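# Push cart through door into yellow bay with paper

## Task

Get the utility cart through the self-closing door and into the yellow taped bay in the next room, so that all four of its wheels sit inside the tape and none rests on it. The case of copy paper has to finish in the cart's top tray without any part of it overhanging the tray's edges. The door must be closed when you finish. One or both robots may be used. If any robot topples or is left leaning, the task fails.

## Robot and tools

ROBOTS. There are two identical Hello Robot Stretch 4 units, r1 and r2. Each has an omni-wheel base, a lift that rides a mast, and one arm that telescopes forward and ends in a wrist and gripper. A robot is roughly 1.6 m tall, and its base edge lies no more than 0.23 m from the base origin. Each reports everything in its own frames, so only camera images, lidar_m and wrist_depth_mm reveal where the two stand relative to each other. Equal commands can give travel that differs by up to about 3 cm per metre.

FRAMES AND SIGNS. Base frame: origin on the floor below the base centre, x ahead, y to the left, z up, in metres. hand_pose, a point between the open fingertips, is given in this frame and may be slightly wrong. The odometry frame is where the base frame was when the scene began. base_odometry counts wheel rotation only (slip shows up as travel); heading is in rad, left positive, -3.142 to 3.142. If turned_by_wheels and turned_by_imu, totalled over one move, disagree by more than about 0.1 rad, the base likely slipped or struck something. base_tilt is in degrees, forward and right positive, with a fixed error of up to about 3.

move. Arguments: r1, r2, cameras, blocking. blocking must be false every time. Each robot key holds its own object; a robot left out gets nothing new. Inside it: base, joints, or both, plus optional speeds, pace, contact_limits; or end_of_arm alone ("enable_torque", to re-power a wrist or gripper motor that shut off).
base is an offset from where the base last reported itself, one command per call: translate_m (forward +, -2 to 2 m), strafe_m (left +, -2 to 2 m), or rotate_rad (counter-clockwise +, -3.2 to 3.2 rad). Only translate_m and strafe_m may be combined, giving a straight diagonal with no turn.
joints are absolute targets by name: lift_m 0 to 1.2; arm_m 0 to 0.55 extension; wrist_yaw_rad -1.134 to 4.276 (0 ahead, + left, 3.14 folded back); wrist_pitch_rad -1.117 to 4.259 (0 level, 1.57 pointing down); wrist_roll_rad -1.117 to 4.259 (+ clockwise seen from behind); gripper_m -0.038 to 0.141, the fingertip gap in metres. Out-of-range joint targets are clipped and reported; other bad values cause refusal; unknown keys make the call invalid.
pace: "slow", "default", "fast", "max" (base up to 0.1/0.3/0.4/0.6 m/s). A high lift (above 0.2) slows the base. speeds sets a single joint's top speed instead (not gripper_m). contact_limits, 0 to 1 (default 0.5), for arm_m, lift_m, translate_m, strafe_m, rotate_rad, placed beside that same command; a base limit persists until a later action names base. arm_m halts only after a firm push even at 0; for a gentle touch use 0 and aim 1 to 3 mm beyond contact. Motions in one action begin together and may end separately; a new move replaces only the targets it names.

wait: seconds 0 to 10, optional cameras; returns state, and returns early once a running motion comes to rest. wait(0) shows the "earlier move" line.
stop: brakes every running motion on both robots; it can also re-brake slack wheels. Braking needs some room.
zoom_image: camera plus region [x0, y0, x1, y1] in pixels from the top-left, at most 504 by 504, on a camera from the latest images.
finished_scene: scene is the current scene number; it ends the scene for good, so the result must hold with no robot help.
Cameras: r1_head_camera, r1_head_left_camera, r1_head_right_camera, r1_wrist_camera, the same four for r2, or "all".

RESULTS. The move line gives each moved robot "done" or its worst status. Status words: moving, done, off_target (resting short, maybe still pushing), contact_stop (held back; that part goes slack), time_out (target dropped), limit_stop_at_own_body, limit_stop_at_tilt (lean over 6 degrees; lift, arm, wheels slack until it eases), torque_fault (motor limp until enable_torque). A robot listed "as last shown" was not commanded and its lines repeat. on_its_own reports unrequested behaviour such as slack joints. lidar_m: 12 distances in metres, 30-degree sectors, 1st ahead then counter-clockwise (4th left, 7th behind, 10th right); "-" is nothing seen or nearer than 0.25 m. wrist_depth_mm: 7x7 grid of depths, 100 to 2000 mm. motor_effort is percent of max with the peak in brackets; servo_current in mA. Any uncommanded stop blocks your remaining move, wait and finished_scene calls in that reply.

GRIPPING. Close to a value more than 0.015 under the object's width; about 0.06 under resists tugging. Use -0.02 or less to close behind a handle. Neither the reading nor "done" proves a hold; check servo_current. Lifting loads: lift_m contact limit at least 0.3 for 2 kg, 0.15 for 1 kg.

AVOID. Any firm contact between the robots fails the scene, including one gripper pinching the other's fingers; once bases touch, stop driving. Do not carry over 1 kg with arm_m above 0.2 while driving, turning or braking, especially fast. Hard pulls, high grips and carrying a shared load with unequal travel can topple a robot. Self-collision risks: gripper over the base at low lift, tilting up while rolled, yaw plus pitch below about -1.1, folded wrist tilting or rolling. Never drop things far, slam the door, or hit fixed or heavy objects hard. Loose items may get nudged occasionally.

Each tool is called as a command line: name --argument value for each argument, lists and objects as JSON in quotes; but a table of rows of numbers goes row by row, as --pt "numbers of a row", without its own name.

## Session

move

Scene clock: 0.00 s.
r1.base_odometry: x=+0.000 y=+0.000 heading=+0.000
r1.turned_by_wheels: +0.000
r1.turned_by_imu: +0.000
r1.base_tilt: forward=-1.6 right=+1.3
r1.lidar_m: 1.92 2.25 3.81 1.93 0.97 0.84 0.83 0.93 0.77 0.76 0.93 1.59
r1.base_status: not commanded
r1.joint_positions: lift_m=+0.127 arm_m=+0.000 wrist_yaw_rad=+3.089 wrist_pitch_rad=+0.002 wrist_roll_rad=+0.000 gripper_m=+0.056
r1.joint_status: not commanded
r1.measured_speeds: all 0
r1.motor_effort: lift_m=+20 arm_m=-4 wheel_0=+0 wheel_1=+1 wheel_2=+1
r1.servo_current: wrist_yaw_rad=39 wrist_pitch_rad=46 wrist_roll_rad=65 gripper_m=39
r1.hand_pose: x=-0.1125 y=+0.1024 z=+0.3046 quat_wxyz=(+0.026, -0.001, +0.000, +1.000) (m; r1's base frame)
r1.wrist_depth_mm: 137 138 - - - - - / 113 139 - - - - - / 117 140 224 - - - - / 137 161 - - - - - / - - - - - - - / - - 191 - 187 - - / 842 759 750 788 788 732 768
r2.base_odometry: x=+0.000 y=+0.000 heading=+0.000
r2.turned_by_wheels: +0.000
r2.turned_by_imu: +0.000
r2.base_tilt: forward=-0.6 right=+0.1
r2.lidar_m: 2.02 1.45 1.40 1.49 2.01 2.22 2.34 3.17 1.60 3.62 2.59 2.46
r2.base_status: not commanded
r2.joint_positions: lift_m=+0.295 arm_m=+0.000 wrist_yaw_rad=+3.133 wrist_pitch_rad=+0.002 wrist_roll_rad=+0.000 gripper_m=+0.056
r2.joint_status: not commanded
r2.measured_speeds: all 0
r2.motor_effort: lift_m=+18 arm_m=-4 wheel_0=+0 wheel_1=-1 wheel_2=+0
r2.servo_current: wrist_yaw_rad=46 wrist_pitch_rad=39 wrist_roll_rad=46 gripper_m=59
r2.hand_pose: x=-0.1167 y=+0.0898 z=+0.4727 quat_wxyz=(+0.004, -0.001, +0.000, +1.000) (m; r2's base frame)
r2.wrist_depth_mm: - 140 - - - - - / - 126 150 - - - - / - 130 185 - - - - / 144 143 272 - - - - / 229 - - - - - - / 226 1576 196 1576 190 1618 1464 / 226 1060 1138 - - 1025 1060
pictures: r1_head_camera, r1_head_left_camera, r1_head_right_camera, r1_wrist_camera, r2_head_camera, r2_head_left_camera, r2_head_right_camera, r2_wrist_camera
Images, in order (width x height): r1_head_camera 420x560, r1_head_left_camera 420x672, r1_head_right_camera 420x672, r1_wrist_camera 616x392, r2_head_camera 420x560, r2_head_left_camera 420x672, r2_head_right_camera 420x672, r2_wrist_camera 616x392.

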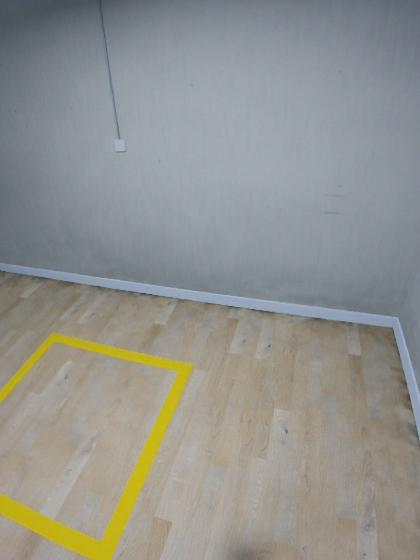

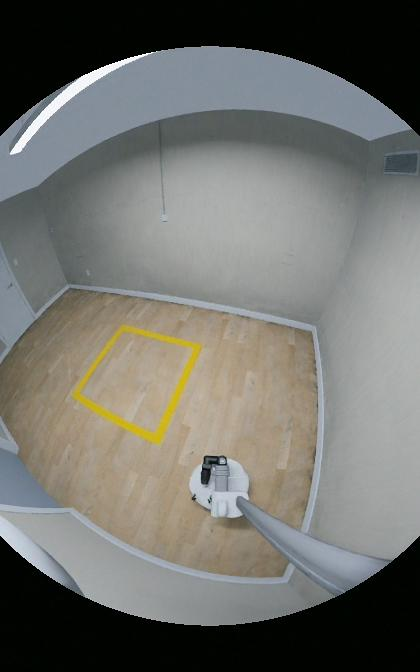

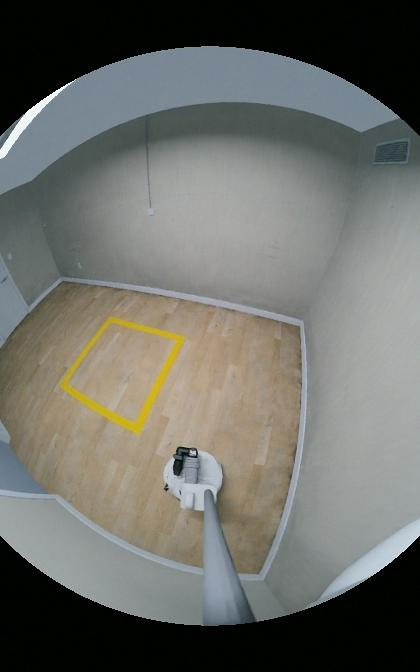

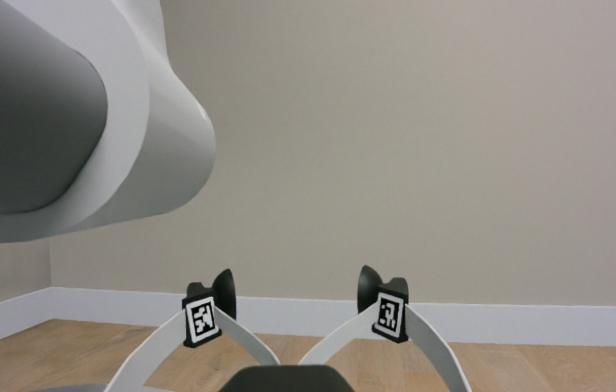

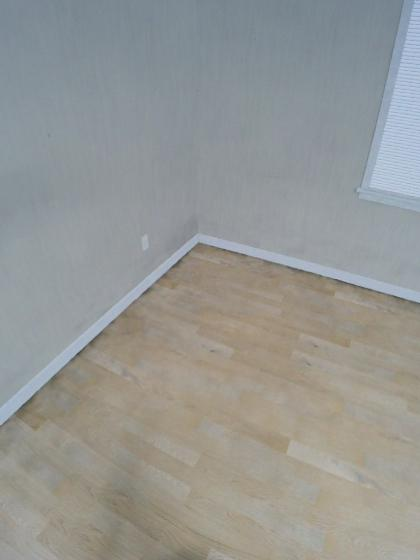

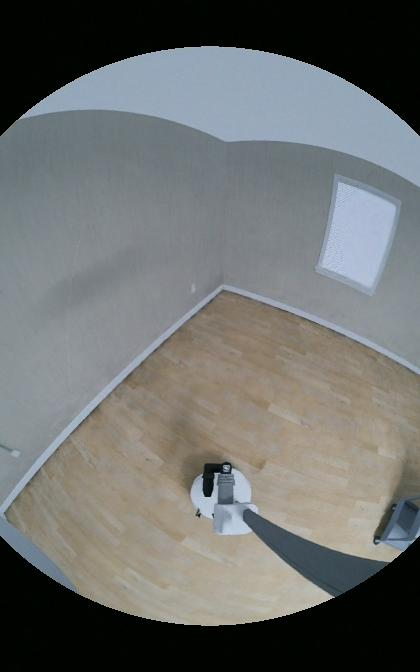

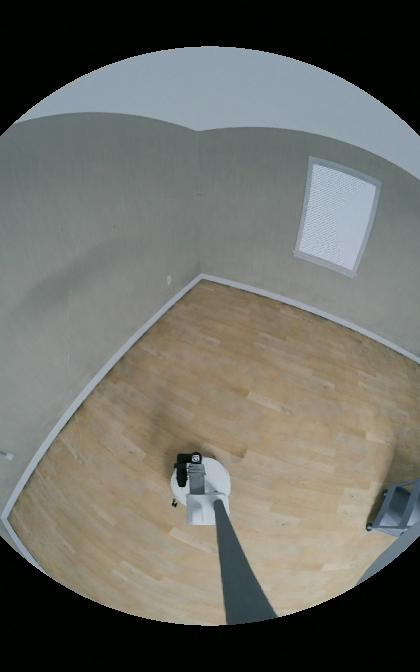

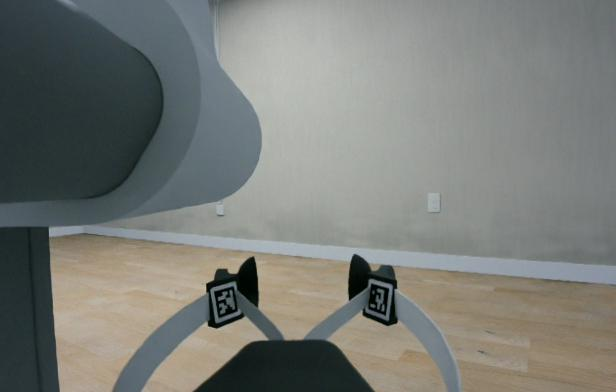

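move --r1 '{"base": {"rotate_rad": 1.0}}' --r2 '{"base": {"rotate_rad": -1.6}}' --blocking false

wait --seconds 3 --cameras '["r1_head_camera","r1_head_left_camera","r2_head_camera","r2_head_left_camera","r2_head_right_camera"]'

Scene clock: 4.37 s.
move: r1 moving; r2 moving
r1.base_odometry: x=+0.000 y=+0.000 heading=+0.252
r1.turned_by_wheels: +0.252
r1.turned_by_imu: +0.252
r1.base_tilt: forward=-1.6 right=+1.2
r1.lidar_m: 1.98 2.71 3.66 1.25 0.89 0.80 0.87 0.80 0.77 0.82 1.11 1.92
r1.base_status: rotate_rad moving
r1.joint_positions: lift_m=+0.127 arm_m=+0.000 wrist_yaw_rad=+3.089 wrist_pitch_rad=+0.002 wrist_roll_rad=+0.000 gripper_m=+0.056
r1.joint_status: not commanded
r1.measured_speeds: translate_m=-0.001 strafe_m=-0.001 rotate_rad=+0.980 lift_m=+0.000 arm_m=+0.000 wrist_yaw_rad=+0.000 wrist_pitch_rad=+0.000 wrist_roll_rad=+0.000
r1.motor_effort: lift_m=+20(20) arm_m=-4(4) wheel_0=-8(9) wheel_1=-6(9) wheel_2=-7(7)
r1.servo_current: wrist_yaw_rad=59(59) wrist_pitch_rad=39(46) wrist_roll_rad=46(59) gripper_m=39(39)
r1.hand_pose: x=-0.1125 y=+0.1024 z=+0.3046 quat_wxyz=(+0.026, -0.001, +0.000, +1.000) (m; r1's base frame)
r1.wrist_depth_mm: 136 138 - - - - - / 113 139 - - - - - / 114 140 226 - - - - / 137 160 - - - - - / - - - - - - - / - 1060 190 - 187 - - / 778 750 750 798 750 699 732
r2.base_odometry: x=+0.000 y=+0.000 heading=-0.252
r2.turned_by_wheels: -0.252
r2.turned_by_imu: -0.244
r2.base_tilt: forward=-0.7 right=+0.1
r2.lidar_m: 2.52 1.62 1.40 1.40 1.67 2.23 2.24 2.64 1.59 1.63 2.93 2.49
r2.base_status: rotate_rad moving
r2.joint_positions: lift_m=+0.295 arm_m=+0.000 wrist_yaw_rad=+3.133 wrist_pitch_rad=+0.002 wrist_roll_rad=+0.000 gripper_m=+0.056
r2.joint_status: not commanded
r2.measured_speeds: translate_m=+0.000 strafe_m=+0.000 rotate_rad=-0.974 lift_m=+0.000 arm_m=+0.000 wrist_yaw_rad=+0.000 wrist_pitch_rad=+0.000 wrist_roll_rad=+0.000
r2.motor_effort: lift_m=+18(18) arm_m=-4(4) wheel_0=+8(9) wheel_1=+8(10) wheel_2=+9(11)
r2.servo_current: wrist_yaw_rad=33(52) wrist_pitch_rad=39(46) wrist_roll_rad=52(52) gripper_m=39(59)
r2.hand_pose: x=-0.1167 y=+0.0898 z=+0.4727 quat_wxyz=(+0.004, -0.001, +0.000, +1.000) (m; r2's base frame)
r2.wrist_depth_mm: - 141 - - - - - / - 127 150 - - - - / - 130 184 - - - - / 144 143 272 - - - - / 229 - - - - - - / 227 1576 196 1576 190 1661 1464 / 226 1060 1138 - - 1060 1060
pictures: none

Scene clock: 5.57 s.
earlier move: r1 done; r2 moving
r1.base_odometry: x=+0.000 y=+0.000 heading=+1.000
r1.turned_by_wheels: +0.748
r1.turned_by_imu: +0.752
r1.base_tilt: forward=-1.6 right=+1.3
r1.lidar_m: 3.50 2.14 1.03 0.85 0.84 0.96 0.78 0.77 0.89 1.49 1.92 2.16
r1.base_status: done
r1.joint_positions: lift_m=+0.127 arm_m=+0.000 wrist_yaw_rad=+3.089 wrist_pitch_rad=+0.002 wrist_roll_rad=+0.000 gripper_m=+0.056
r1.joint_status: not commanded
r1.measured_speeds: all 0
r1.motor_effort: lift_m=+20(20) arm_m=-4(4) wheel_0=-3(10) wheel_1=-1(9) wheel_2=-1(8)
r1.servo_current: wrist_yaw_rad=59(59) wrist_pitch_rad=46(52) wrist_roll_rad=65(65) gripper_m=39(46)
r1.hand_pose: x=-0.1125 y=+0.1024 z=+0.3046 quat_wxyz=(+0.026, -0.001, +0.000, +1.000) (m; r1's base frame)
r1.wrist_depth_mm: 136 138 - - - - - / 113 139 - - - - - / 117 140 229 - - - - / 137 162 - - - - - / - - - - - - - / - - 191 - 187 - - / 741 163 750 798 798 778 759
r2.base_odometry: x=+0.000 y=+0.000 heading=-1.592
r2.turned_by_wheels: -1.340
r2.turned_by_imu: -1.304
r2.base_tilt: forward=-0.7 right=+0.1
r2.lidar_m: 3.63 2.61 2.45 2.08 1.47 1.39 1.49 2.02 2.23 2.31 3.16 1.60
r2.base_status: rotate_rad moving
r2.joint_positions: lift_m=+0.295 arm_m=+0.000 wrist_yaw_rad=+3.133 wrist_pitch_rad=+0.002 wrist_roll_rad=+0.000 gripper_m=+0.056
r2.joint_status: not commanded
r2.measured_speeds: translate_m=+0.000 strafe_m=+0.001 rotate_rad=-0.201 lift_m=+0.000 arm_m=+0.000 wrist_yaw_rad=+0.000 wrist_pitch_rad=+0.000 wrist_roll_rad=+0.000
r2.motor_effort: lift_m=+18(18) arm_m=-4(4) wheel_0=+5(11) wheel_1=+3(11) wheel_2=+5(11)
r2.servo_current: wrist_yaw_rad=39(59) wrist_pitch_rad=33(46) wrist_roll_rad=46(52) gripper_m=46(59)
r2.hand_pose: x=-0.1167 y=+0.0898 z=+0.4727 quat_wxyz=(+0.004, -0.001, +0.000, +1.000) (m; r2's base frame)
r2.wrist_depth_mm: - 140 - - - - - / - 127 142 - - - - / - 129 185 - - - - / 144 143 228 - - - - / 229 - - - - - - / 228 1576 196 1308 190 - - / 227 1060 1160 - - 1025 1060
wait: 1.20 of 3 s (r1 has come to rest)
pictures: r1_head_camera, r1_head_left_camera, r2_head_camera, r2_head_left_camera, r2_head_right_camera
Images, in order (width x height): r1_head_camera 420x560, r1_head_left_camera 420x672, r2_head_camera 420x560, r2_head_left_camera 420x672, r2_head_right_camera 420x672.

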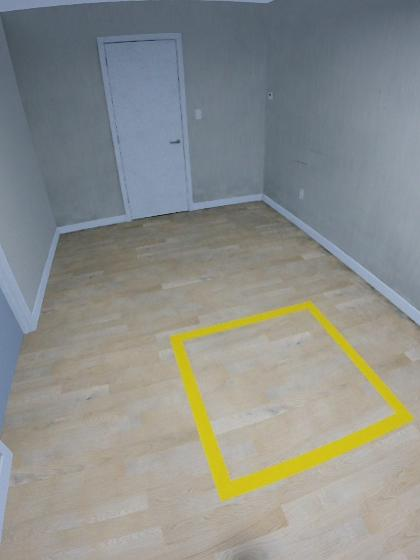

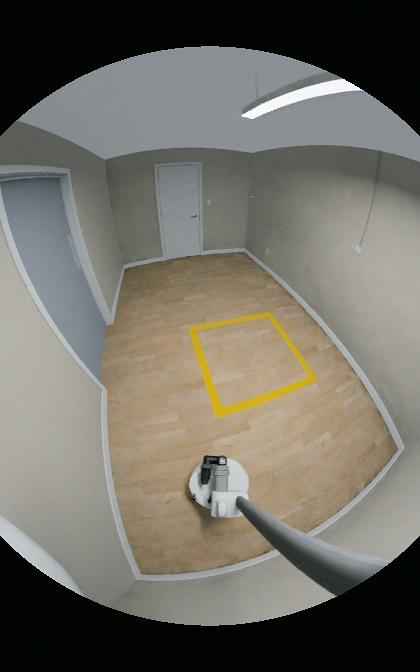

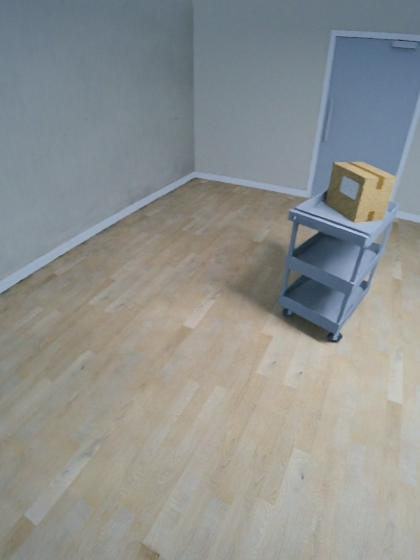

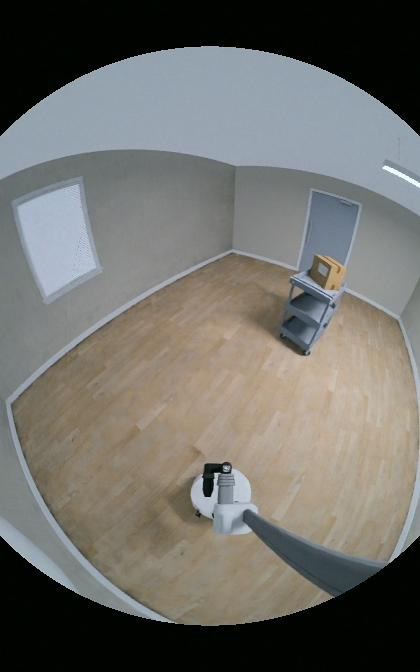

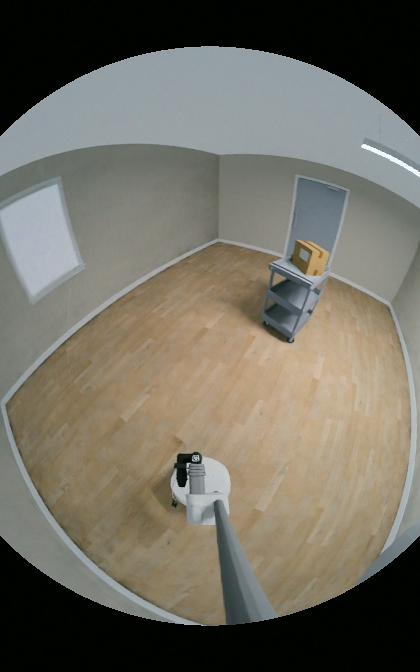

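wait --seconds 1 --cameras '["r1_head_camera","r1_head_left_camera","r2_head_camera","r2_head_left_camera","r2_head_right_camera"]'

zoom_image --camera "r2_head_camera" --region '[250, 0, 420, 360]'

zoom_image --camera "r1_head_left_camera" --region '[0, 140, 180, 420]'

zoom_image --camera "r2_head_left_camera" --region '[230, 160, 420, 380]'

Scene clock: 11.20 s.
earlier move: r2 done
r1.base_odometry: x=+0.000 y=+0.000 heading=+1.000
r1.turned_by_wheels: +0.000
r1.turned_by_imu: +0.000
r1.base_tilt: forward=-1.6 right=+1.3
r1.lidar_m: 3.50 2.15 1.01 0.84 0.80 0.94 0.78 0.74 0.89 1.48 1.90 2.15
r1.base_status: done
r1.joint_positions: lift_m=+0.127 arm_m=+0.000 wrist_yaw_rad=+3.089 wrist_pitch_rad=+0.002 wrist_roll_rad=+0.000 gripper_m=+0.056
r1.joint_status: not commanded
r1.measured_speeds: all 0
r1.motor_effort: lift_m=+20(20) arm_m=-4(4) wheel_0=-4(10) wheel_1=-1(9) wheel_2=-1(8)
r1.servo_current: wrist_yaw_rad=52(65) wrist_pitch_rad=46(52) wrist_roll_rad=65(65) gripper_m=46(46)
r1.hand_pose: x=-0.1125 y=+0.1024 z=+0.3046 quat_wxyz=(+0.026, -0.001, +0.000, +1.000) (m; r1's base frame)
r1.wrist_depth_mm: 137 138 - - - - - / 113 139 - - - - - / 117 140 229 - - - - / 137 161 - - - - - / - - - - - - - / - - 190 - 188 - - / 750 163 750 798 798 778 768
r2.base_odometry: x=+0.000 y=+0.000 heading=-1.599
r2.turned_by_wheels: -0.007
r2.turned_by_imu: -0.007
r2.base_tilt: forward=-0.7 right=+0.1
r2.lidar_m: 3.66 2.61 2.48 2.04 1.47 1.40 1.49 1.98 2.22 2.32 3.12 1.62
r2.base_status: done
r2.joint_positions: lift_m=+0.295 arm_m=+0.000 wrist_yaw_rad=+3.133 wrist_pitch_rad=+0.002 wrist_roll_rad=+0.000 gripper_m=+0.056
r2.joint_status: not commanded
r2.measured_speeds: all 0
r2.motor_effort: lift_m=+18(18) arm_m=-4(4) wheel_0=+5(11) wheel_1=+3(11) wheel_2=+5(11)
r2.servo_current: wrist_yaw_rad=39(59) wrist_pitch_rad=46(46) wrist_roll_rad=46(52) gripper_m=52(59)
r2.hand_pose: x=-0.1167 y=+0.0898 z=+0.4727 quat_wxyz=(+0.004, -0.001, +0.000, +1.000) (m; r2's base frame)
r2.wrist_depth_mm: - 141 - - - - - / - 126 142 - - - - / - 130 185 - - - - / 144 144 226 - - - - / 229 - - - - - - / 227 1576 196 1308 190 - - / 225 1078 1138 - - 1025 1060
wait: 0.00 of 1 s (r2 has come to rest)
pictures: r1_head_camera, r1_head_left_camera, r2_head_camera, r2_head_left_camera, r2_head_right_camera
Images, in order (width x height): r1_head_camera 420x560, r1_head_left_camera 420x672, r2_head_camera 420x560, r2_head_left_camera 420x672, r2_head_right_camera 420x672.

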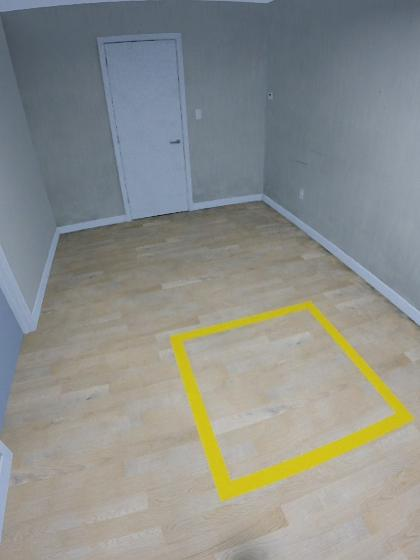

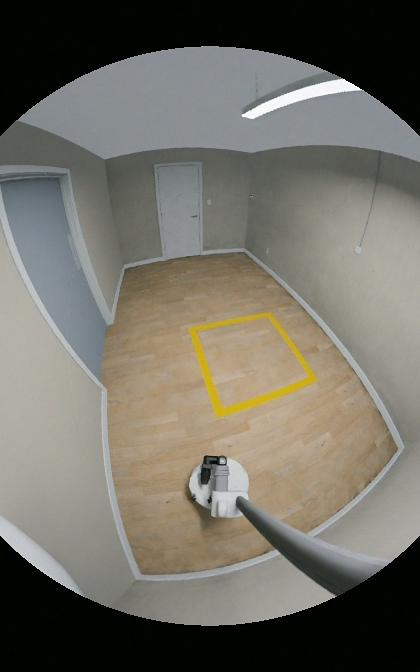

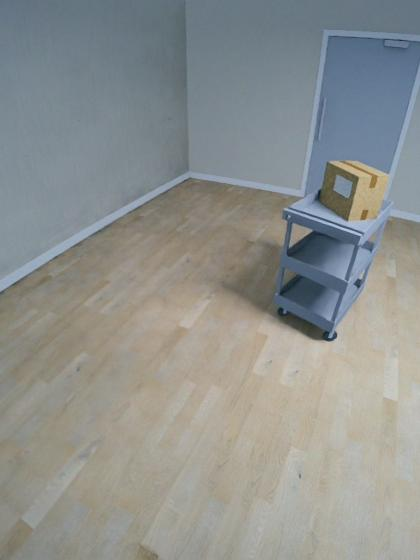

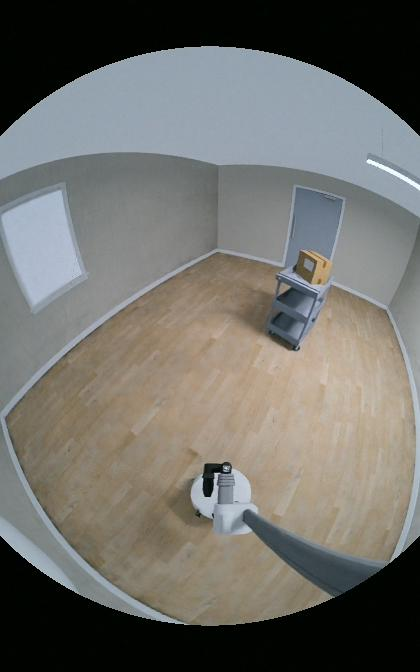

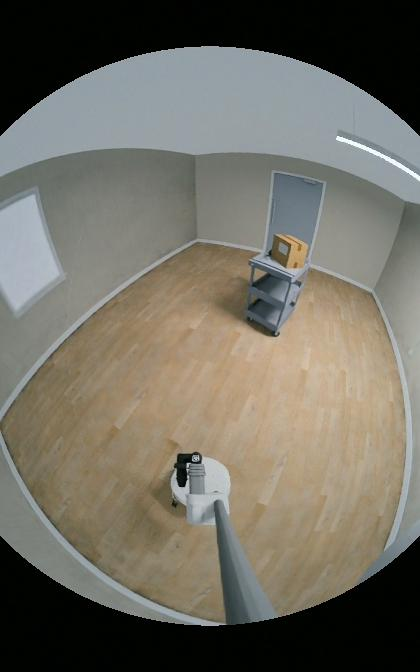

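Scaled by 1.400 from the camera's 420x560 image, which has a finer 1200x1600 frame.

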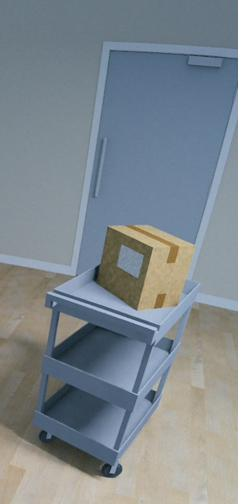

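Scaled by 1.800 from the camera's 420x672 image, which has a finer 600x960 frame.

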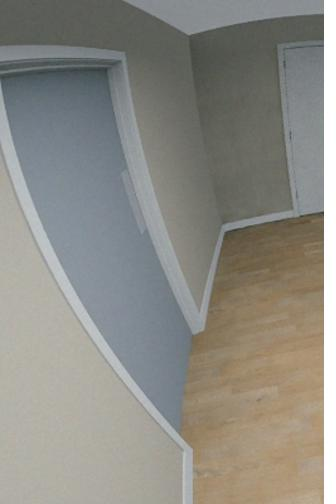

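Scaled by 2.291 from the camera's 420x672 image, which has a finer 600x960 frame.

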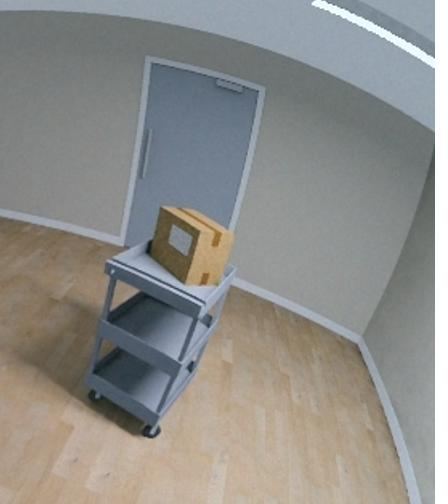

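move --r1 '{"base": {"rotate_rad": 1.8}}' --r2 '{"base": {"rotate_rad": -0.35}, "joints": {"lift_m": 0.6}}' --blocking false

wait --seconds 2.5

wait --seconds 1 --cameras '["r1_head_camera","r1_head_left_camera","r1_head_right_camera","r2_head_camera","r2_head_right_camera"]'

zoom_image --camera "r2_head_camera" --region '[100, 0, 350, 350]'

Scene clock: 88.93 s.
move: r1 moving; r2 moving
r1.base_odometry: x=+0.000 y=+0.000 heading=+1.252
r1.turned_by_wheels: +0.252
r1.turned_by_imu: +0.253
r1.base_tilt: forward=-1.6 right=+1.2
r1.lidar_m: 3.92 1.32 0.91 0.84 0.87 0.85 0.78 0.80 1.04 1.91 1.97 2.56
r1.base_status: rotate_rad moving
r1.joint_positions: lift_m=+0.127 arm_m=+0.000 wrist_yaw_rad=+3.089 wrist_pitch_rad=+0.002 wrist_roll_rad=+0.000 gripper_m=+0.056
r1.joint_status: not commanded
r1.measured_speeds: translate_m=+0.000 strafe_m=+0.000 rotate_rad=+0.970 lift_m=+0.000 arm_m=+0.000 wrist_yaw_rad=+0.000 wrist_pitch_rad=+0.000 wrist_roll_rad=+0.000
r1.motor_effort: lift_m=+20(20) arm_m=-4(4) wheel_0=-9(10) wheel_1=-7(9) wheel_2=-7(7)
r1.servo_current: wrist_yaw_rad=39(59) wrist_pitch_rad=39(46) wrist_roll_rad=59(59) gripper_m=46(46)
r1.hand_pose: x=-0.1125 y=+0.1024 z=+0.3046 quat_wxyz=(+0.026, -0.001, +0.000, +1.000) (m; r1's base frame)
r1.wrist_depth_mm: 136 139 - - - - - / 113 139 - - - - - / 118 139 228 - - - - / 137 162 - - - - - / - - - - - - - / - - 190 - 187 - - / 788 163 750 153 788 778 778
r2.base_odometry: x=+0.000 y=+0.000 heading=-1.838
r2.turned_by_wheels: -0.239
r2.turned_by_imu: -0.232
r2.base_tilt: forward=-0.7 right=+0.1
r2.lidar_m: 1.63 2.92 2.51 2.50 1.64 1.39 1.41 1.63 2.22 2.23 2.59 1.64
r2.base_status: rotate_rad moving
r2.joint_positions: lift_m=+0.333 arm_m=+0.000 wrist_yaw_rad=+3.133 wrist_pitch_rad=+0.002 wrist_roll_rad=+0.000 gripper_m=+0.056
r2.joint_status: lift_m moving
r2.measured_speeds: translate_m=+0.000 strafe_m=+0.001 rotate_rad=-0.697 lift_m=+0.146 arm_m=+0.000 wrist_yaw_rad=+0.000 wrist_pitch_rad=+0.000 wrist_roll_rad=+0.000
r2.motor_effort: lift_m=+25(25) arm_m=-3(4) wheel_0=+3(9) wheel_1=+5(10) wheel_2=+5(11)
r2.servo_current: wrist_yaw_rad=52(52) wrist_pitch_rad=39(46) wrist_roll_rad=46(59) gripper_m=46(52)
r2.hand_pose: x=-0.1167 y=+0.0898 z=+0.5104 quat_wxyz=(+0.004, -0.001, +0.000, +1.000) (m; r2's base frame)
r2.wrist_depth_mm: - 141 - - - - - / - 126 142 - - - - / - 129 185 - - - - / 144 143 206 - - - - / 229 - - - - - - / 228 1499 192 170 190 - - / 226 1138 1138 - - 1098 1138
pictures: none

Scene clock: 90.63 s.
earlier move: r1 done; r2 moving
r1.base_odometry: x=+0.000 y=+0.000 heading=+2.799
r1.turned_by_wheels: +1.547
r1.turned_by_imu: +1.556
r1.base_tilt: forward=-1.6 right=+1.3
r1.lidar_m: 0.83 0.86 0.84 0.77 0.79 0.99 1.91 1.98 2.52 3.95 1.51 0.92
r1.base_status: done
r1.joint_positions: lift_m=+0.127 arm_m=+0.000 wrist_yaw_rad=+3.089 wrist_pitch_rad=+0.002 wrist_roll_rad=+0.000 gripper_m=+0.056
r1.joint_status: not commanded
r1.measured_speeds: all 0
r1.motor_effort: lift_m=+20(20) arm_m=-4(4) wheel_0=-3(10) wheel_1=+0(10) wheel_2=+0(8)
r1.servo_current: wrist_yaw_rad=46(65) wrist_pitch_rad=39(52) wrist_roll_rad=26(65) gripper_m=39(52)
r1.hand_pose: x=-0.1125 y=+0.1024 z=+0.3046 quat_wxyz=(+0.026, -0.001, +0.000, +1.000) (m; r1's base frame)
r1.wrist_depth_mm: 136 139 - - - - - / 113 139 - - - - - / 117 140 273 - - - - / 137 162 - - - - - / 1661 - - - 1863 - - / 1182 1229 194 1229 187 1078 - / 842 750 750 798 788 788 788
r2.base_odometry: x=+0.000 y=+0.000 heading=-1.948
r2.turned_by_wheels: -0.111
r2.turned_by_imu: -0.108
r2.base_tilt: forward=-0.7 right=+0.1
r2.lidar_m: 1.61 3.15 2.51 2.50 1.76 1.43 1.38 1.55 2.27 2.20 2.44 2.26
r2.base_status: done
r2.joint_positions: lift_m=+0.600 arm_m=+0.000 wrist_yaw_rad=+3.133 wrist_pitch_rad=+0.002 wrist_roll_rad=+0.000 gripper_m=+0.056
r2.joint_status: lift_m moving
r2.measured_speeds: all 0
r2.motor_effort: lift_m=+19(26) arm_m=-4(4) wheel_0=+3(9) wheel_1=+2(10) wheel_2=+3(11)
r2.servo_current: wrist_yaw_rad=39(65) wrist_pitch_rad=39(46) wrist_roll_rad=46(59) gripper_m=46(52)
r2.hand_pose: x=-0.1167 y=+0.0898 z=+0.7775 quat_wxyz=(+0.004, -0.001, +0.000, +1.000) (m; r2's base frame)
r2.wrist_depth_mm: - 140 - - - - - / - 126 142 - - - - / - 129 184 - - - - / 144 143 217 - - - - / 220 - - - - - - / 220 - 190 - 188 - - / 225 1576 - - - - -
wait: 1.70 of 2.5 s (r1 has come to rest)
pictures: none

Scene clock: 90.73 s.
earlier move: r2 done
r1.base_odometry: x=+0.000 y=+0.000 heading=+2.799
r1.turned_by_wheels: +0.000
r1.turned_by_imu: +0.000
r1.base_tilt: forward=-1.6 right=+1.2
r1.lidar_m: 0.85 0.85 0.85 0.76 0.80 1.03 1.92 1.99 2.53 3.94 1.54 0.91
r1.base_status: done
r1.joint_positions: lift_m=+0.127 arm_m=+0.000 wrist_yaw_rad=+3.089 wrist_pitch_rad=+0.002 wrist_roll_rad=+0.000 gripper_m=+0.056
r1.joint_status: not commanded
r1.measured_speeds: all 0
r1.motor_effort: lift_m=+20(20) arm_m=-4(4) wheel_0=-2(10) wheel_1=+0(10) wheel_2=+0(8)
r1.servo_current: wrist_yaw_rad=52(65) wrist_pitch_rad=46(52) wrist_roll_rad=52(65) gripper_m=39(52)
r1.hand_pose: x=-0.1125 y=+0.1024 z=+0.3046 quat_wxyz=(+0.026, -0.001, +0.000, +1.000) (m; r1's base frame)
r1.wrist_depth_mm: 136 138 - - - - - / 114 139 - - - - - / 117 140 272 - - - - / 137 162 - - - - - / 1661 - - - 1921 - - / 1182 1182 194 1205 187 1060 - / 842 750 759 809 788 768 788
r2.base_odometry: x=+0.000 y=+0.000 heading=-1.948
r2.turned_by_wheels: +0.000
r2.turned_by_imu: +0.000
r2.base_tilt: forward=-0.7 right=+0.0
r2.lidar_m: 1.63 3.13 2.52 2.50 1.77 1.42 1.39 1.56 2.24 2.22 2.48 2.28
r2.base_status: done
r2.joint_positions: lift_m=+0.600 arm_m=+0.000 wrist_yaw_rad=+3.133 wrist_pitch_rad=+0.002 wrist_roll_rad=+0.000 gripper_m=+0.056
r2.joint_status: all done
r2.measured_speeds: all 0
r2.motor_effort: lift_m=+21(26) arm_m=-4(4) wheel_0=+3(9) wheel_1=+2(10) wheel_2=+3(11)
r2.servo_current: wrist_yaw_rad=46(65) wrist_pitch_rad=39(46) wrist_roll_rad=52(59) gripper_m=52(52)
r2.hand_pose: x=-0.1167 y=+0.0898 z=+0.7775 quat_wxyz=(+0.004, -0.001, +0.000, +1.000) (m; r2's base frame)
r2.wrist_depth_mm: - 141 - - - - - / - 126 142 - - - - / - 129 184 - - - - / 144 143 217 - - - - / 220 - - - - - - / 219 - 190 - 187 - - / 224 1618 - - - - -
wait: 0.10 of 1 s (r2 has come to rest)
pictures: r1_head_camera, r1_head_left_camera, r1_head_right_camera, r2_head_camera, r2_head_right_camera
Images, in order (width x height): r1_head_camera 420x560, r1_head_left_camera 420x672, r1_head_right_camera 420x672, r2_head_camera 420x560, r2_head_right_camera 420x672.

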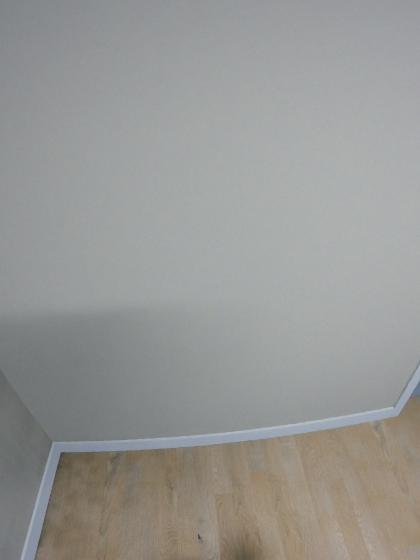

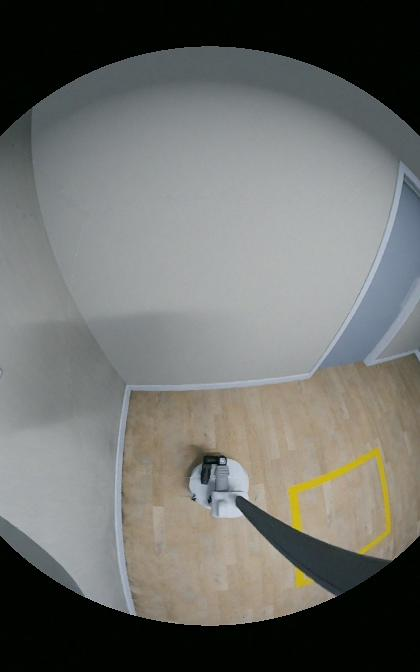

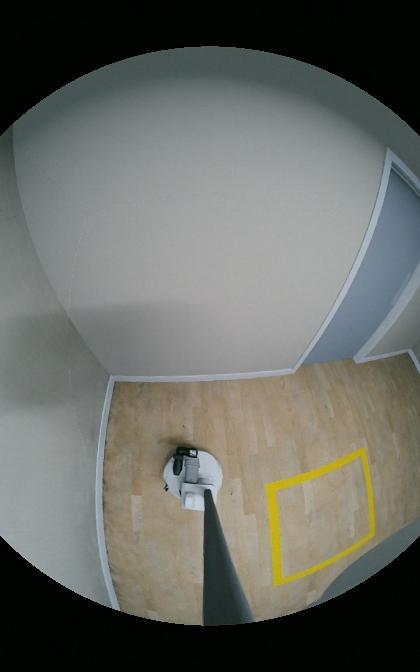

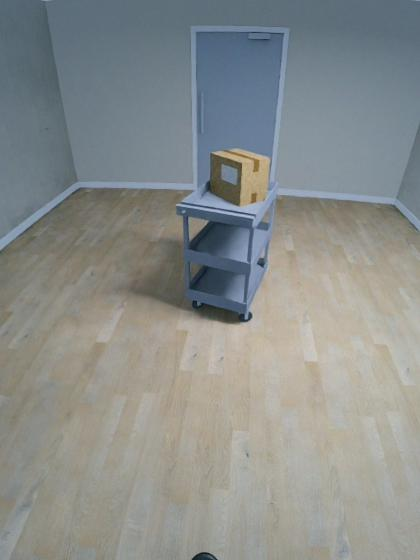

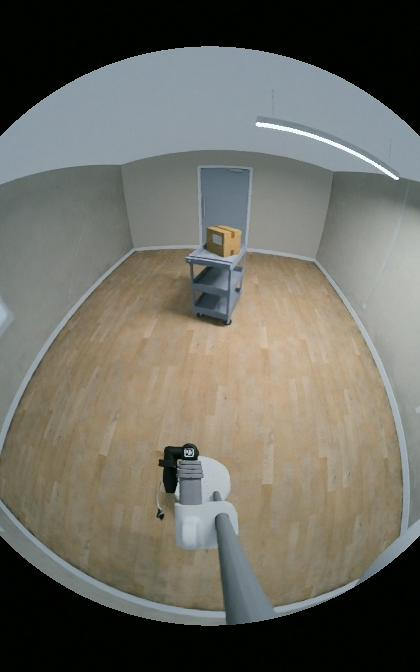

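Scaled by 1.440 from the camera's 420x560 image, which has a finer 1200x1600 frame.

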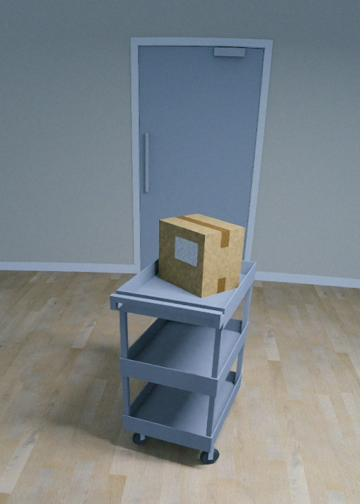

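move --r1 '{"base": {"rotate_rad": 0.125}}' --r2 '{"base": {"translate_m": 0.4}, "joints": {"wrist_yaw_rad": 0.0, "wrist_roll_rad": 0.0, "lift_m": 0.75}}' --blocking false

wait --seconds 1

move --r1 '{"base": {"strafe_m": -0.8}}' --blocking false

wait --seconds 2.5

wait --seconds 1.5 --cameras '["r1_head_camera","r1_head_left_camera","r1_head_right_camera","r2_head_camera","r2_wrist_camera"]'

zoom_image --camera "r2_head_camera" --region '[100, 0, 350, 400]'

Scene clock: 117.37 s.
move: r1 moving; r2 moving
r1.base_odometry: x=+0.000 y=+0.000 heading=+2.924
r1.turned_by_wheels: +0.125
r1.turned_by_imu: +0.125
r1.base_tilt: forward=-1.6 right=+1.3
r1.lidar_m: 0.84 0.88 0.81 0.77 0.83 1.14 1.90 2.05 2.80 3.20 1.20 0.87
r1.base_status: rotate_rad moving
r1.joint_positions: lift_m=+0.127 arm_m=+0.000 wrist_yaw_rad=+3.089 wrist_pitch_rad=+0.002 wrist_roll_rad=+0.000 gripper_m=+0.056
r1.joint_status: not commanded
r1.measured_speeds: translate_m=+0.001 strafe_m=+0.000 rotate_rad=+0.031 lift_m=+0.000 arm_m=+0.000 wrist_yaw_rad=+0.000 wrist_pitch_rad=+0.000 wrist_roll_rad=+0.000
r1.motor_effort: lift_m=+20(20) arm_m=-4(4) wheel_0=+0(8) wheel_1=-2(7) wheel_2=-1(7)
r1.servo_current: wrist_yaw_rad=46(65) wrist_pitch_rad=39(52) wrist_roll_rad=59(65) gripper_m=46(46)
r1.hand_pose: x=-0.1125 y=+0.1024 z=+0.3046 quat_wxyz=(+0.026, -0.001, +0.000, +1.000) (m; r1's base frame)
r1.wrist_depth_mm: 136 138 - - - - - / 113 139 - - - - - / 118 140 272 - - - - / 137 162 - - - - - / 1661 1983 - - - - - / 1160 1205 193 1182 187 1118 - / 842 750 750 798 788 778 809
r2.base_odometry: x=-0.011 y=-0.029 heading=-1.948
r2.turned_by_wheels: +0.000
r2.turned_by_imu: +0.001
r2.base_tilt: forward=-0.7 right=+0.0
r2.lidar_m: 1.60 3.13 2.50 2.45 1.79 1.45 1.42 1.58 2.27 2.23 2.48 2.23
r2.base_status: translate_m moving
r2.joint_positions: lift_m=+0.638 arm_m=+0.000 wrist_yaw_rad=+2.571 wrist_pitch_rad=+0.002 wrist_roll_rad=+0.000 gripper_m=+0.056
r2.joint_status: lift_m moving; wrist_yaw_rad moving; wrist_roll_rad moving
r2.measured_speeds: translate_m=+0.121 strafe_m=+0.001 rotate_rad=-0.001 lift_m=+0.146 arm_m=+0.000 wrist_yaw_rad=-1.739 wrist_pitch_rad=+0.000 wrist_roll_rad=+0.000
r2.motor_effort: lift_m=+23(24) arm_m=-4(4) wheel_0=+5(14) wheel_1=+6(8) wheel_2=-11(13)
r2.servo_current: wrist_yaw_rad=98(143) wrist_pitch_rad=46(46) wrist_roll_rad=52(59) gripper_m=52(52)
r2.hand_pose: x=-0.0245 y=+0.2294 z=+0.8154 quat_wxyz=(+0.282, -0.001, +0.000, +0.960) (m; r2's base frame)
r2.wrist_depth_mm: - - - - - - - / - - - - - - - / - - - - - - - / - - - - - - - / - - - - - - - / - - 190 - 187 - - / - 122 - - - 1808 1756
pictures: none

Scene clock: 117.67 s.
earlier move: r1 done; r2 moving
r1.base_odometry: x=+0.000 y=+0.000 heading=+2.924
r1.turned_by_wheels: +0.000
r1.turned_by_imu: +0.000
r1.base_tilt: forward=-1.6 right=+1.2
r1.lidar_m: 0.84 0.91 0.80 0.77 0.82 1.15 1.92 2.05 2.81 3.21 1.20 0.87
r1.base_status: done
r1.joint_positions: lift_m=+0.127 arm_m=+0.000 wrist_yaw_rad=+3.089 wrist_pitch_rad=+0.002 wrist_roll_rad=+0.000 gripper_m=+0.056
r1.joint_status: not commanded
r1.measured_speeds: all 0
r1.motor_effort: lift_m=+20(20) arm_m=-4(4) wheel_0=-1(8) wheel_1=-1(7) wheel_2=+1(7)
r1.servo_current: wrist_yaw_rad=52(72) wrist_pitch_rad=39(52) wrist_roll_rad=59(65) gripper_m=39(46)
r1.hand_pose: x=-0.1125 y=+0.1024 z=+0.3046 quat_wxyz=(+0.026, -0.001, +0.000, +1.000) (m; r1's base frame)
r1.wrist_depth_mm: 136 139 - - - - - / 113 139 - - - - - / 118 140 273 - - - - / 137 162 - - - - - / 1708 1921 - - - - - / 1160 1205 193 1182 188 1160 - / 842 741 750 809 798 768 831
r2.base_odometry: x=-0.029 y=-0.075 heading=-1.948
r2.turned_by_wheels: +0.000
r2.turned_by_imu: +0.000
r2.base_tilt: forward=-0.7 right=+0.1
r2.lidar_m: 1.50 3.09 2.52 2.49 1.88 1.50 1.50 1.63 2.25 2.22 2.47 2.06
r2.base_status: translate_m moving
r2.joint_positions: lift_m=+0.694 arm_m=+0.000 wrist_yaw_rad=+2.050 wrist_pitch_rad=+0.002 wrist_roll_rad=+0.000 gripper_m=+0.056
r2.joint_status: lift_m moving; wrist_yaw_rad moving; wrist_roll_rad moving
r2.measured_speeds: translate_m=+0.196 strafe_m=-0.001 rotate_rad=-0.004 lift_m=+0.188 arm_m=+0.000 wrist_yaw_rad=-1.734 wrist_pitch_rad=+0.000 wrist_roll_rad=+0.000
r2.motor_effort: lift_m=+22(25) arm_m=-3(4) wheel_0=+7(14) wheel_1=+8(8) wheel_2=-13(13)
r2.servo_current: wrist_yaw_rad=91(143) wrist_pitch_rad=46(46) wrist_roll_rad=33(72) gripper_m=52(52)
r2.hand_pose: x=+0.1155 y=+0.2962 z=+0.8715 quat_wxyz=(+0.519, -0.001, +0.000, +0.855) (m; r2's base frame)
r2.wrist_depth_mm: - - - - - - 1921 / - - - - - - 1808 / - - - - - - 1921 / - - - - - - 1983 / - - - - - - - / - - 191 - 192 - - / - 122 1863 - - 1808 1808
wait: 0.30 of 1 s (r1 has come to rest)
pictures: none

Scene clock: 118.17 s.
earlier move: r2 moving
move: r1 moving
r1.base_odometry: x=+0.008 y=+0.035 heading=+2.924
r1.turned_by_wheels: +0.000
r1.turned_by_imu: +0.000
r1.base_tilt: forward=-1.6 right=+1.2
r1.lidar_m: 0.83 0.87 0.85 0.80 0.84 1.19 1.90 2.05 2.80 3.22 1.20 0.88
r1.base_status: strafe_m moving
r1.joint_positions: lift_m=+0.127 arm_m=+0.000 wrist_yaw_rad=+3.089 wrist_pitch_rad=+0.002 wrist_roll_rad=+0.000 gripper_m=+0.056
r1.joint_status: not commanded
r1.measured_speeds: translate_m=-0.001 strafe_m=-0.140 rotate_rad=+0.003 lift_m=+0.000 arm_m=+0.000 wrist_yaw_rad=+0.000 wrist_pitch_rad=+0.000 wrist_roll_rad=+0.000
r1.motor_effort: lift_m=+20(20) arm_m=-4(4) wheel_0=+11(11) wheel_1=-7(12) wheel_2=+0(2)
r1.servo_current: wrist_yaw_rad=33(65) wrist_pitch_rad=46(52) wrist_roll_rad=46(59) gripper_m=39(52)
r1.hand_pose: x=-0.1125 y=+0.1024 z=+0.3046 quat_wxyz=(+0.026, -0.001, +0.000, +1.000) (m; r1's base frame)
r1.wrist_depth_mm: 136 139 - - - - - / 113 139 - - - - - / 118 140 274 - - - - / 137 162 - - - - - / 1708 1921 - - - - - / 1205 1182 193 1205 187 1160 - / 809 750 750 798 798 778 820
r2.base_odometry: x=-0.078 y=-0.196 heading=-1.948
r2.turned_by_wheels: +0.000
r2.turned_by_imu: +0.000
r2.base_tilt: forward=-0.7 right=+0.1
r2.lidar_m: 1.40 3.08 2.49 2.44 2.03 1.64 1.61 1.81 2.27 2.24 2.48 1.75
r2.base_status: translate_m moving
r2.joint_positions: lift_m=+0.748 arm_m=+0.000 wrist_yaw_rad=+1.182 wrist_pitch_rad=+0.002 wrist_roll_rad=+0.000 gripper_m=+0.056
r2.joint_status: lift_m moving; wrist_yaw_rad moving; wrist_roll_rad moving
r2.measured_speeds: translate_m=+0.303 strafe_m=-0.001 rotate_rad=+0.001 lift_m=+0.038 arm_m=+0.000 wrist_yaw_rad=-1.742 wrist_pitch_rad=+0.000 wrist_roll_rad=+0.000
r2.motor_effort: lift_m=+21(24) arm_m=-4(4) wheel_0=+5(10) wheel_1=+6(8) wheel_2=-9(14)
r2.servo_current: wrist_yaw_rad=72(130) wrist_pitch_rad=46(46) wrist_roll_rad=33(46) gripper_m=46(52)
r2.hand_pose: x=+0.3613 y=+0.2336 z=+0.9256 quat_wxyz=(+0.831, +0.000, +0.001, +0.557) (m; r2's base frame)
r2.wrist_depth_mm: - - - - - - - / - - - - - - - / - - - - - - - / - - - - - - - / - - - - - - - / - - 196 - 191 - - / - 1921 1983 - - - 1921
pictures: none

Scene clock: 119.70 s.
earlier move: r1 moving; r2 done
r1.base_odometry: x=+0.098 y=+0.444 heading=+2.924
r1.turned_by_wheels: +0.000
r1.turned_by_imu: -0.002
r1.base_tilt: forward=-1.6 right=+1.3
r1.lidar_m: 0.83 0.89 1.25 1.21 1.29 1.76 1.94 2.05 2.83 3.20 1.31 0.86
r1.base_status: strafe_m moving
r1.joint_positions: lift_m=+0.127 arm_m=+0.000 wrist_yaw_rad=+3.089 wrist_pitch_rad=+0.002 wrist_roll_rad=+0.000 gripper_m=+0.056
r1.joint_status: not commanded
r1.measured_speeds: translate_m=+0.000 strafe_m=-0.300 rotate_rad=-0.001 lift_m=+0.000 arm_m=+0.000 wrist_yaw_rad=+0.000 wrist_pitch_rad=+0.000 wrist_roll_rad=+0.000
r1.motor_effort: lift_m=+20(20) arm_m=-4(4) wheel_0=+5(11) wheel_1=-6(12) wheel_2=+1(2)
r1.servo_current: wrist_yaw_rad=52(65) wrist_pitch_rad=39(52) wrist_roll_rad=46(65) gripper_m=39(52)
r1.hand_pose: x=-0.1125 y=+0.1024 z=+0.3046 quat_wxyz=(+0.026, -0.001, +0.000, +1.000) (m; r1's base frame)
r1.wrist_depth_mm: 136 138 - - - - - / 114 139 - - - - - / 118 140 273 - - - - / 138 162 - - - - - / 1661 - - - - - - / 1160 1205 192 1160 187 1160 1118 / 842 741 759 798 798 768 809
r2.base_odometry: x=-0.147 y=-0.372 heading=-1.948
r2.turned_by_wheels: +0.000
r2.turned_by_imu: +0.001
r2.base_tilt: forward=-0.7 right=+0.1
r2.lidar_m: 1.21 3.04 2.46 2.41 2.27 1.82 1.79 1.98 2.32 2.29 2.53 1.28
r2.base_status: done
r2.joint_positions: lift_m=+0.750 arm_m=+0.000 wrist_yaw_rad=+0.003 wrist_pitch_rad=+0.002 wrist_roll_rad=+0.000 gripper_m=+0.056
r2.joint_status: all done
r2.measured_speeds: all 0
r2.motor_effort: lift_m=+21(24) arm_m=-4(4) wheel_0=+3(10) wheel_1=+3(8) wheel_2=-2(14)
r2.servo_current: wrist_yaw_rad=46(130) wrist_pitch_rad=33(46) wrist_roll_rad=46(65) gripper_m=52(59)
r2.hand_pose: x=+0.4596 y=-0.0865 z=+0.9275 quat_wxyz=(+1.000, +0.000, +0.001, +0.002) (m; r2's base frame)
r2.wrist_depth_mm: - - - - - - - / - - - - - - - / - - - - - - - / - - - - 1308 - - / - - - - 991 - - / - - 196 1397 187 - - / - 1921 - - - - 1921
wait: 1.53 of 2.5 s (r2 has come to rest)
pictures: none

Scene clock: 121.20 s.
earlier move: r1 moving
r1.base_odometry: x=+0.171 y=+0.777 heading=+2.924
r1.turned_by_wheels: +0.000
r1.turned_by_imu: -0.002
r1.base_tilt: forward=-1.5 right=+1.3
r1.lidar_m: 0.83 0.88 1.24 1.56 1.64 2.03 1.91 2.06 2.84 3.13 1.27 0.86
r1.base_status: strafe_m moving
r1.joint_positions: lift_m=+0.127 arm_m=+0.000 wrist_yaw_rad=+3.089 wrist_pitch_rad=+0.002 wrist_roll_rad=+0.000 gripper_m=+0.056
r1.joint_status: not commanded
r1.measured_speeds: translate_m=+0.001 strafe_m=-0.053 rotate_rad=-0.006 lift_m=+0.000 arm_m=+0.000 wrist_yaw_rad=+0.000 wrist_pitch_rad=+0.000 wrist_roll_rad=+0.000
r1.motor_effort: lift_m=+20(20) arm_m=-4(4) wheel_0=+1(11) wheel_1=+0(12) wheel_2=+0(2)
r1.servo_current: wrist_yaw_rad=46(72) wrist_pitch_rad=46(52) wrist_roll_rad=39(65) gripper_m=39(52)
r1.hand_pose: x=-0.1125 y=+0.1024 z=+0.3046 quat_wxyz=(+0.026, -0.001, +0.000, +1.000) (m; r1's base frame)
r1.wrist_depth_mm: 136 138 - - - - - / 113 139 - - - - - / 117 139 271 - - - - / 137 162 - - - - - / 1708 - - - - - 1808 / 1182 1182 192 1308 187 1182 1138 / 842 750 750 143 788 778 809
r2.base_odometry: x=-0.147 y=-0.372 heading=-1.948
r2.turned_by_wheels: +0.000
r2.turned_by_imu: +0.000
r2.base_tilt: forward=-0.7 right=+0.1
r2.lidar_m: 1.22 3.07 2.46 2.43 2.27 1.82 1.80 2.01 2.30 2.28 2.54 1.25
r2.base_status: done
r2.joint_positions: lift_m=+0.750 arm_m=+0.000 wrist_yaw_rad=+0.003 wrist_pitch_rad=+0.002 wrist_roll_rad=+0.000 gripper_m=+0.056
r2.joint_status: all done
r2.measured_speeds: all 0
r2.motor_effort: lift_m=+21(24) arm_m=-4(4) wheel_0=+3(10) wheel_1=+2(8) wheel_2=-2(14)
r2.servo_current: wrist_yaw_rad=46(130) wrist_pitch_rad=46(46) wrist_roll_rad=39(65) gripper_m=46(59)
r2.hand_pose: x=+0.4596 y=-0.0865 z=+0.9275 quat_wxyz=(+1.000, +0.000, +0.001, +0.002) (m; r2's base frame)
r2.wrist_depth_mm: - - - - - - - / - - - - - - - / - - - - - - - / - - - - 1308 - - / - - - - 1008 - - / - - 196 1397 187 - - / - 1921 - - - - -
wait: 1.50 s; no rest
pictures: r1_head_camera, r1_head_left_camera, r1_head_right_camera, r2_head_camera, r2_wrist_camera
Images, in order (width x height): r1_head_camera 420x560, r1_head_left_camera 420x672, r1_head_right_camera 420x672, r2_head_camera 420x560, r2_wrist_camera 616x392.

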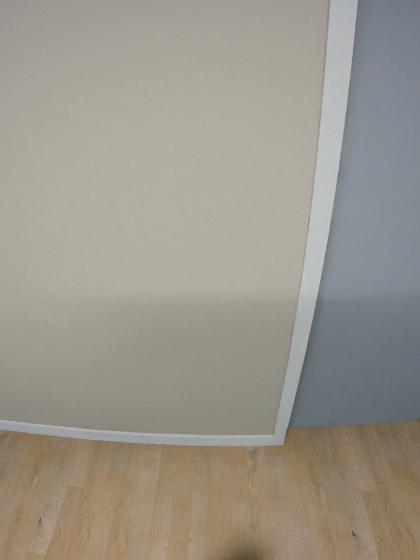

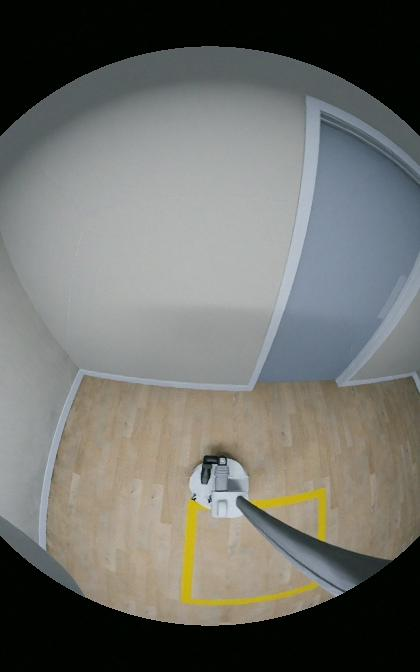

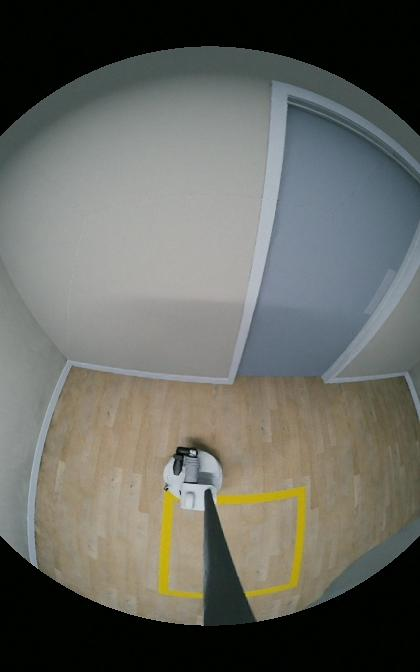

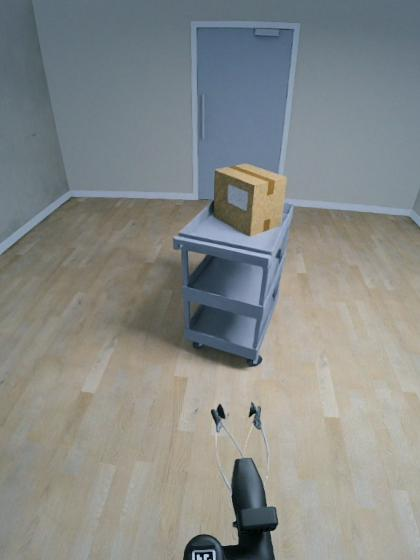

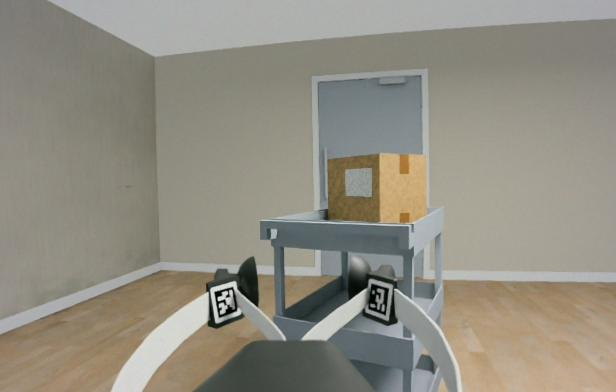

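Scaled by 1.260 from the camera's 420x560 image, which has a finer 1200x1600 frame.

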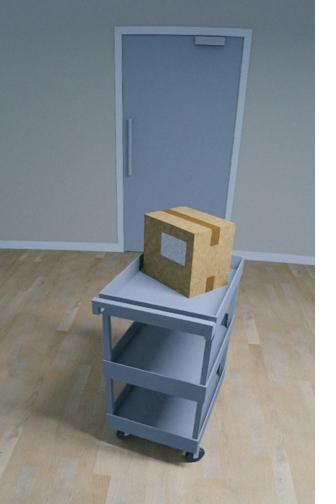

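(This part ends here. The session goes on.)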